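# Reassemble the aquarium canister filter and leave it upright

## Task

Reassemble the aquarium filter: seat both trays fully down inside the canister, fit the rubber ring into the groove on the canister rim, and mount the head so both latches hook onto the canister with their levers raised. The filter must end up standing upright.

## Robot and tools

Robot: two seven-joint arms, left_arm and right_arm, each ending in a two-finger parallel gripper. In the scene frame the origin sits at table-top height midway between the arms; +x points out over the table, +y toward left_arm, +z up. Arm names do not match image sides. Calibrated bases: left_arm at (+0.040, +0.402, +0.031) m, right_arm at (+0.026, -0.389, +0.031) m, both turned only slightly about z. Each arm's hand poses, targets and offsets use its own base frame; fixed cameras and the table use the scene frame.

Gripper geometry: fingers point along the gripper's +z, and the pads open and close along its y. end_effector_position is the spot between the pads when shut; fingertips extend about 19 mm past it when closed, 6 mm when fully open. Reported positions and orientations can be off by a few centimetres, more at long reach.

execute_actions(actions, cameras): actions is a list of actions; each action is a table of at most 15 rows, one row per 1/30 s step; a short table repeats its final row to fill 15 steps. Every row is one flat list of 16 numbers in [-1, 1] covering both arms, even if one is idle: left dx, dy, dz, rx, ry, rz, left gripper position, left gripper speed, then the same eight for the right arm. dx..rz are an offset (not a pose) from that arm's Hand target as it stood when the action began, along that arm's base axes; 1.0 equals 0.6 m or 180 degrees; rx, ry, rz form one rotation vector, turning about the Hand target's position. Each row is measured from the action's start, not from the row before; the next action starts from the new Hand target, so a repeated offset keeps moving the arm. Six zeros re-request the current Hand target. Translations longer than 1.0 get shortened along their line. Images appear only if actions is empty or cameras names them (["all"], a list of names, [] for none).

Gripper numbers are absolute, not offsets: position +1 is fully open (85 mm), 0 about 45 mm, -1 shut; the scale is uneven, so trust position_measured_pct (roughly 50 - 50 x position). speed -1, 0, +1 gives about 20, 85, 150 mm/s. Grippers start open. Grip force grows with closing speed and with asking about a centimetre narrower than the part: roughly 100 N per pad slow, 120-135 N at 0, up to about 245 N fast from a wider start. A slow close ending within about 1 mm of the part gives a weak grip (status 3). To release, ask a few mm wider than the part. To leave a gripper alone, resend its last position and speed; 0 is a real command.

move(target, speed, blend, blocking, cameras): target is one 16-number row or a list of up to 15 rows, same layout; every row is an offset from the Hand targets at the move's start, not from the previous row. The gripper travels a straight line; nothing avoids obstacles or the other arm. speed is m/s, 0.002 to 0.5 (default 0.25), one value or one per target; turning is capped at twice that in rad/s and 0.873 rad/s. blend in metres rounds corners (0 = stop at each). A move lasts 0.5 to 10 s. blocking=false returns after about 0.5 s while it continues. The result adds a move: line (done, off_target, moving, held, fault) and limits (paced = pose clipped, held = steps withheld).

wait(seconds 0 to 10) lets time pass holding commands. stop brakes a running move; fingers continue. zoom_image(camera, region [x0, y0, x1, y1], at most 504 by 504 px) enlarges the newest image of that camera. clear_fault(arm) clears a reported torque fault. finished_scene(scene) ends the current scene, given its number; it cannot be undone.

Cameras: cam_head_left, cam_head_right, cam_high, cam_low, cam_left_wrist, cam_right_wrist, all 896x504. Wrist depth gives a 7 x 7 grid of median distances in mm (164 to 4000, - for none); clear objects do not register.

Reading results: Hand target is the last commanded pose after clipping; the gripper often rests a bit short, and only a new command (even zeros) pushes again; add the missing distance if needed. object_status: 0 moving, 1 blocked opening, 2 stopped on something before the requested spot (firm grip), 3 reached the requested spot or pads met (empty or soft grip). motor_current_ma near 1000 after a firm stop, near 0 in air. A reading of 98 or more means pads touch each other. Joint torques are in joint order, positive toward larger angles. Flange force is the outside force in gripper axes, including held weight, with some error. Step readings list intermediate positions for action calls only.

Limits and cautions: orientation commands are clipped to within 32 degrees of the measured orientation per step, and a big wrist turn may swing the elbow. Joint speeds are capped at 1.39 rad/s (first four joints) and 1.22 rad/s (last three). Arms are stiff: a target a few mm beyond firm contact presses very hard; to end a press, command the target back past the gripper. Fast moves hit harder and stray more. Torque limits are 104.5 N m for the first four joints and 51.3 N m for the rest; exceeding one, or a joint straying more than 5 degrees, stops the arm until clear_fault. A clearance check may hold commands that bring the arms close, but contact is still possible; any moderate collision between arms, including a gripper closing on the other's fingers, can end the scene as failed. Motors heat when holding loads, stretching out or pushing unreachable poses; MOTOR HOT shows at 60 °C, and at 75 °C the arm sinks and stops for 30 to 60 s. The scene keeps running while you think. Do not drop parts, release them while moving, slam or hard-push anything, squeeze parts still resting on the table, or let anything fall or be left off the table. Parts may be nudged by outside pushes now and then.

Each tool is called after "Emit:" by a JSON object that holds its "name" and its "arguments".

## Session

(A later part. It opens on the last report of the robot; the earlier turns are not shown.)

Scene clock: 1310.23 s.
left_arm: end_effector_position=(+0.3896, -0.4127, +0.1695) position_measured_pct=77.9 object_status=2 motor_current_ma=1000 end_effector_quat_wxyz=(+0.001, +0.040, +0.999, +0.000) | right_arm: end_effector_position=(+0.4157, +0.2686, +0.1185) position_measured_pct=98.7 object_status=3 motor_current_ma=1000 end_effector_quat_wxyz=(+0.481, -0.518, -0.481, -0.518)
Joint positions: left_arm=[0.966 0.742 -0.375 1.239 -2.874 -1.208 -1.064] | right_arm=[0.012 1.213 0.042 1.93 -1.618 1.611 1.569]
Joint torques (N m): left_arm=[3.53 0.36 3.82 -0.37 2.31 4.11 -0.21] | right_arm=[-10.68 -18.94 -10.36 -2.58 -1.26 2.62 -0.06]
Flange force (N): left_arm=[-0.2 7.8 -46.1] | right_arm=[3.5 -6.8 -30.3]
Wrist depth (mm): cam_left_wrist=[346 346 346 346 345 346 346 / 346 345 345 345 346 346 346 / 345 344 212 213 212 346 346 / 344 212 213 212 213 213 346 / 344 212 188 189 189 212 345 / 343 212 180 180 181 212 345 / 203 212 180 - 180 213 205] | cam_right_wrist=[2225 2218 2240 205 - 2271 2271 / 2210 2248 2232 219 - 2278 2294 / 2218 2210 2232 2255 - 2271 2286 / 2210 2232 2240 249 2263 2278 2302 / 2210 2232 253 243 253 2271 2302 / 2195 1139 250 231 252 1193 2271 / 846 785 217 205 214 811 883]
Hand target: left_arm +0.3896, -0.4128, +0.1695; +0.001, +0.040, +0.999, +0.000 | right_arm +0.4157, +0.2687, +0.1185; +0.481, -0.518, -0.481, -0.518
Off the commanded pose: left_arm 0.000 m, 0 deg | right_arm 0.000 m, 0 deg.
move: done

Emit:
{"name": "move", "arguments": {"target": [[0,0,0,0,0,0,-0.8,-1,-0.0012,-0.0166,0,0,0,0,-1,-1],[0,0,0,0,0,0,-0.8,-1,-0.0099,-0.133,0,0,0,0,-1,-1],[0,0,0,0,0,0,-0.8,-1,-0.0099,-0.35,0.15,0,0,0,-1,-1]], "speed": [0.03,0.1,0.15], "blend": 0.005, "cameras": ["cam_left_wrist"]}}

Emit:
{"name": "move", "arguments": {"target": [0,0,0.003,0,0,0,-0.8,-1,0,0,0,0,0,0,-1,-1], "speed": 0.01}}

Emit:
{"name": "move", "arguments": {"target": [[0,0,0,0,0,0,0.1,-1,0,0,0,0,0,0,-1,-1],[0,0,0.0167,0,0,0,0.1,-1,0,0,0,0,0,0,-1,-1],[0,0,0.15,0,0,0,0.1,-1,0,0,0,0,0,0,-1,-1],[-0.2,0.2,0.3,0,0,0,0.1,-1,0,0,-0.2,0,0,0,-1,-1]], "speed": [0.03,0.03,0.1,0.15], "blend": 0.005, "cameras": ["all"]}}

Scene clock: 1326.03 s.
left_arm: end_effector_position=(+0.3895, -0.4127, +0.1695) position_measured_pct=77.9 object_status=2 motor_current_ma=1000 end_effector_quat_wxyz=(+0.001, +0.040, +0.999, +0.000) | right_arm: end_effector_position=(+0.4097, +0.0588, +0.2085) position_measured_pct=98.7 object_status=3 motor_current_ma=1000 end_effector_quat_wxyz=(+0.481, -0.518, -0.481, -0.518)
Joint positions: left_arm=[0.966 0.741 -0.375 1.239 -2.874 -1.208 -1.064] | right_arm=[0.352 1.043 0.26 1.797 -1.231 1.895 1.356]
Joint torques (N m): left_arm=[3.45 0.86 3.9 0.27 2.32 3.82 -0.2] | right_arm=[0.36 -19.24 -0.25 -2.25 -0.46 3.13 -0.09]
Flange force (N): left_arm=[-0.9 7.0 -46.9] | right_arm=[-0.5 -2.0 2.1]
Wrist depth (mm): cam_left_wrist=[344 346 346 345 346 346 347 / 345 346 346 345 347 346 347 / 344 345 213 212 212 345 346 / 345 212 212 212 213 212 345 / 345 212 189 189 189 212 345 / 344 212 180 180 180 212 344 / 209 212 180 - 180 212 205] | cam_right_wrist=[695 2456 2438 439 2493 2493 2493 / 729 2411 2456 435 2483 2493 2531 / 2438 2429 2438 436 2483 2502 2502 / 881 2402 2447 431 2456 2493 2493 / 834 2438 2456 414 2493 2511 2493 / 836 2438 2438 457 2483 2456 2502 / 834 1228 1145 458 1256 1268 1273]
Hand target: left_arm +0.3896, -0.4127, +0.1695; +0.001, +0.040, +0.999, +0.000 | right_arm +0.4097, +0.0588, +0.2085; +0.481, -0.518, -0.481, -0.518
Off the commanded pose: left_arm 0.000 m, 0 deg | right_arm 0.000 m, 0 deg.
move: done
Images, in order (width x height): cam_left_wrist 896x504.

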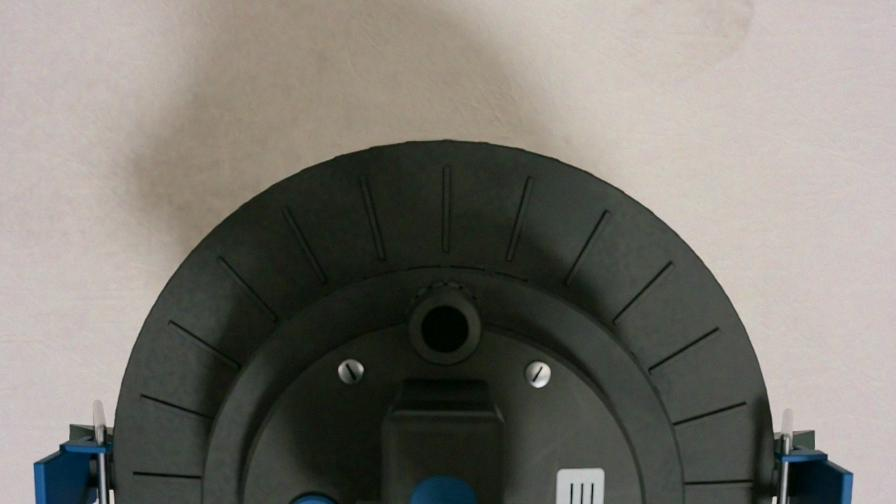

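Scene clock: 1326.73 s.
left_arm: end_effector_position=(+0.3895, -0.4127, +0.1711) position_measured_pct=77.9 object_status=2 motor_current_ma=1000 end_effector_quat_wxyz=(+0.001, +0.040, +0.999, +0.000) | right_arm: end_effector_position=(+0.4097, +0.0588, +0.2085) position_measured_pct=98.7 object_status=3 motor_current_ma=1000 end_effector_quat_wxyz=(+0.481, -0.518, -0.481, -0.518)
Joint positions: left_arm=[0.966 0.74 -0.376 1.236 -2.874 -1.212 -1.063] | right_arm=[0.352 1.043 0.26 1.797 -1.231 1.895 1.356]
Joint torques (N m): left_arm=[3.6 -21.12 1.24 -4.7 1.25 -1.08 -0.11] | right_arm=[0.33 -19.03 -0.2 -2.43 -0.5 3.2 -0.08]
Flange force (N): left_arm=[-14.1 -4.4 -4.8] | right_arm=[0.1 -2.8 2.6]
Wrist depth (mm): cam_left_wrist=[345 346 346 345 346 347 348 / 344 347 345 345 347 345 346 / 346 345 213 213 213 346 346 / 344 212 212 212 212 213 346 / 344 212 188 189 189 213 346 / 344 212 181 180 181 212 346 / 209 212 180 - 181 212 205] | cam_right_wrist=[692 2438 2456 438 2474 2474 2540 / 729 2420 2438 436 2511 2531 2502 / 2402 2411 2438 436 2456 2474 2502 / 877 2429 2438 431 2465 2493 2474 / 835 2411 2456 414 2474 2474 2502 / 839 2429 2429 458 2465 2474 2474 / 836 1232 1147 458 1253 1261 1273]
Hand target: left_arm +0.3896, -0.4127, +0.1713; +0.001, +0.040, +0.999, +0.000 | right_arm +0.4097, +0.0588, +0.2085; +0.481, -0.518, -0.481, -0.518
Off the commanded pose: left_arm 0.000 m, 0 deg | right_arm 0.000 m, 0 deg.
move: done

Scene clock: 1331.27 s.
left_arm: end_effector_position=(+0.2696, -0.2928, +0.3513) position_measured_pct=45.0 object_status=3 motor_current_ma=0 end_effector_quat_wxyz=(+0.001, +0.040, +0.999, +0.000) | right_arm: end_effector_position=(+0.4097, +0.0587, +0.0886) position_measured_pct=98.7 object_status=3 motor_current_ma=1000 end_effector_quat_wxyz=(+0.481, -0.518, -0.481, -0.518)
Joint positions: left_arm=[1.103 0.224 -0.433 1.467 -3.048 -1.47 -0.981] | right_arm=[0.37 1.321 0.227 1.671 -1.245 1.83 1.497]
Joint torques (N m): left_arm=[1 -13.48 -0.14 -7.17 0.1 -0.13 -0.02] | right_arm=[0.38 -19.68 -0.41 -1.29 -0.14 3.27 -0.06]
Flange force (N): left_arm=[-7.1 -3.3 -4.9] | right_arm=[1.6 -3.1 2.7]
Wrist depth (mm): cam_left_wrist=[525 525 527 526 526 529 526 / 526 525 524 527 525 526 526 / 526 525 525 523 526 526 527 / 524 525 525 523 527 525 525 / 525 524 524 525 525 525 525 / 524 524 525 524 525 524 526 / 523 392 522 525 522 527 526] | cam_right_wrist=[2411 2447 2456 2438 2483 2474 2493 / 827 2438 2447 2438 2511 2511 2483 / 844 2447 2447 2447 2456 2474 2511 / 835 2438 2429 459 2465 2474 2483 / 834 2420 426 385 432 2493 2465 / 836 1116 900 374 1023 1036 1184 / 736 686 450 402 501 764 712]
Hand target: left_arm +0.2696, -0.2927, +0.3513; +0.001, +0.040, +0.999, +0.000 | right_arm +0.4097, +0.0587, +0.0885; +0.481, -0.518, -0.481, -0.518
Off the commanded pose: left_arm 0.000 m, 0 deg | right_arm 0.000 m, 0 deg.
move: done; blend cut to 0 m at target 1

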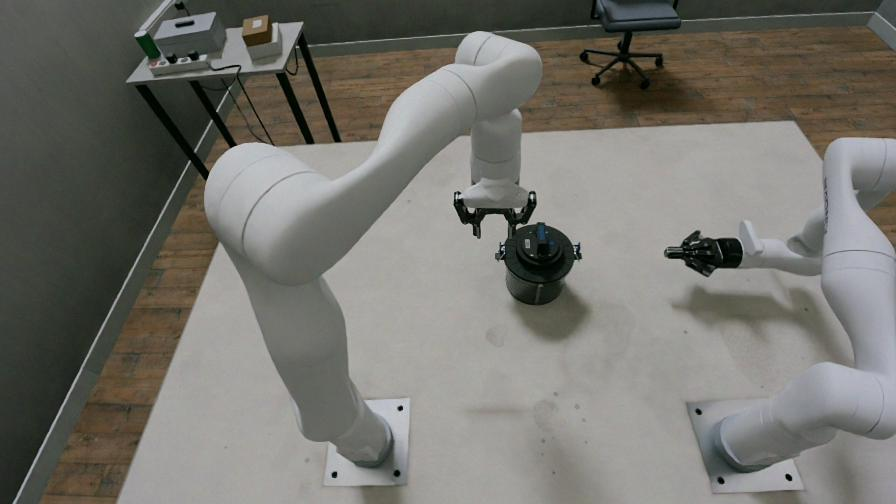

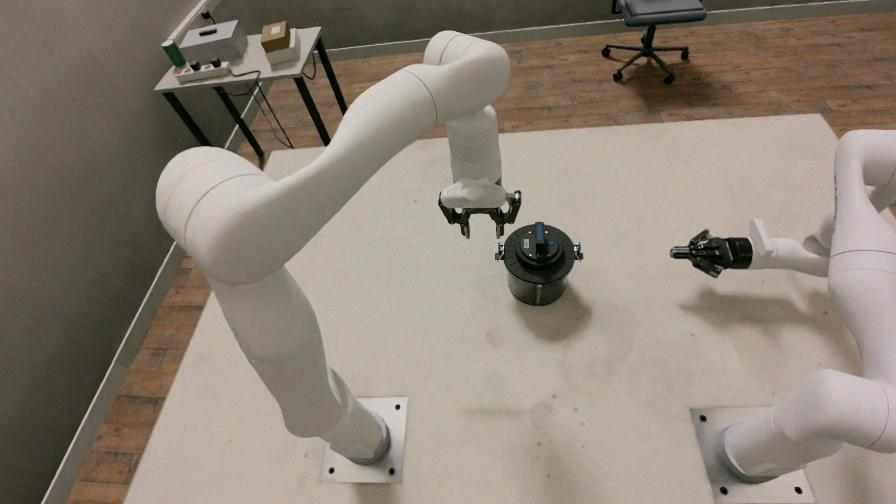

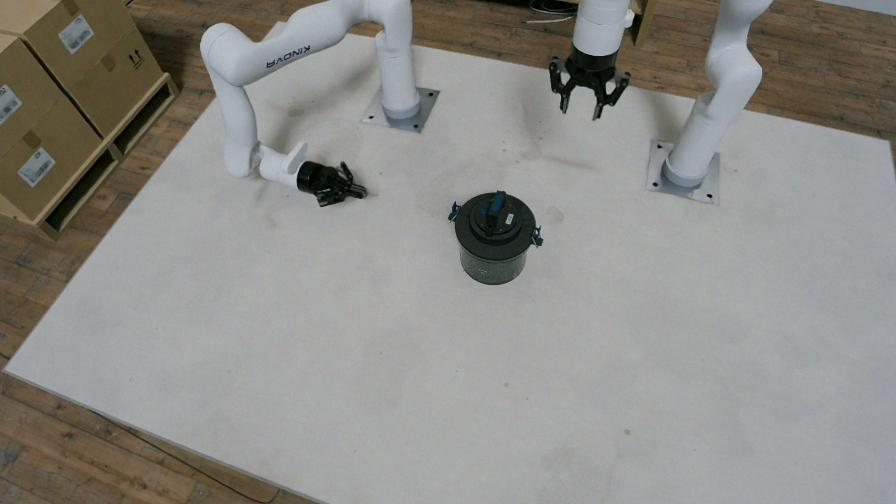

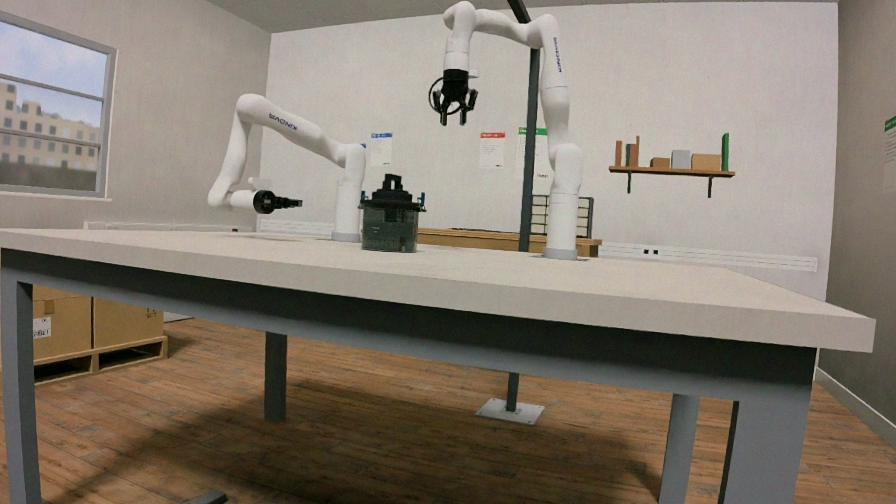

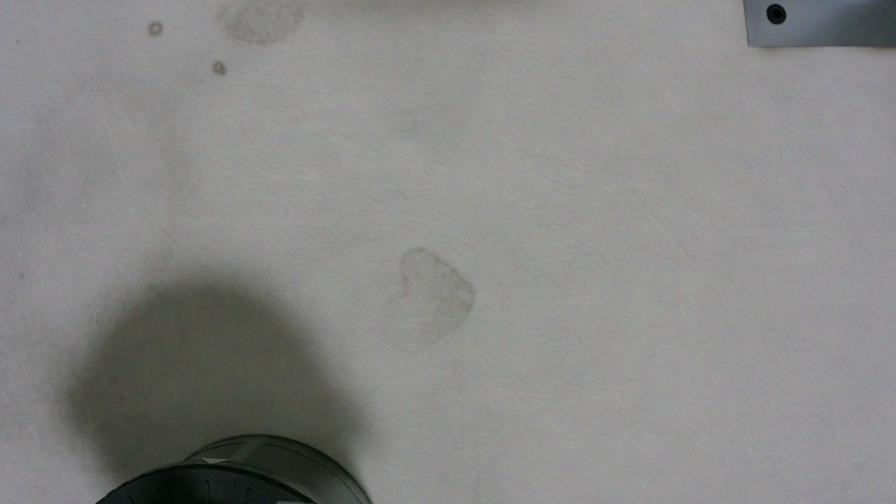

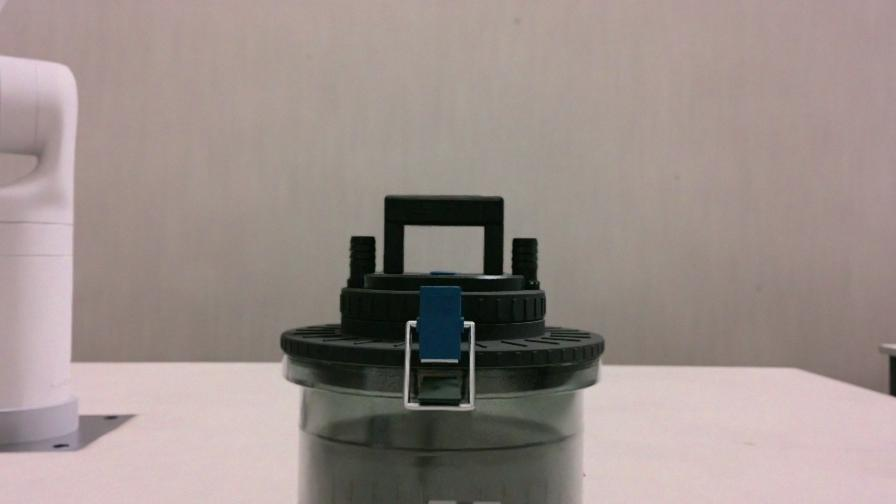

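Emit:
{"name": "finished_scene", "arguments": {"scene": 2}}

The scene is finished: the task was done.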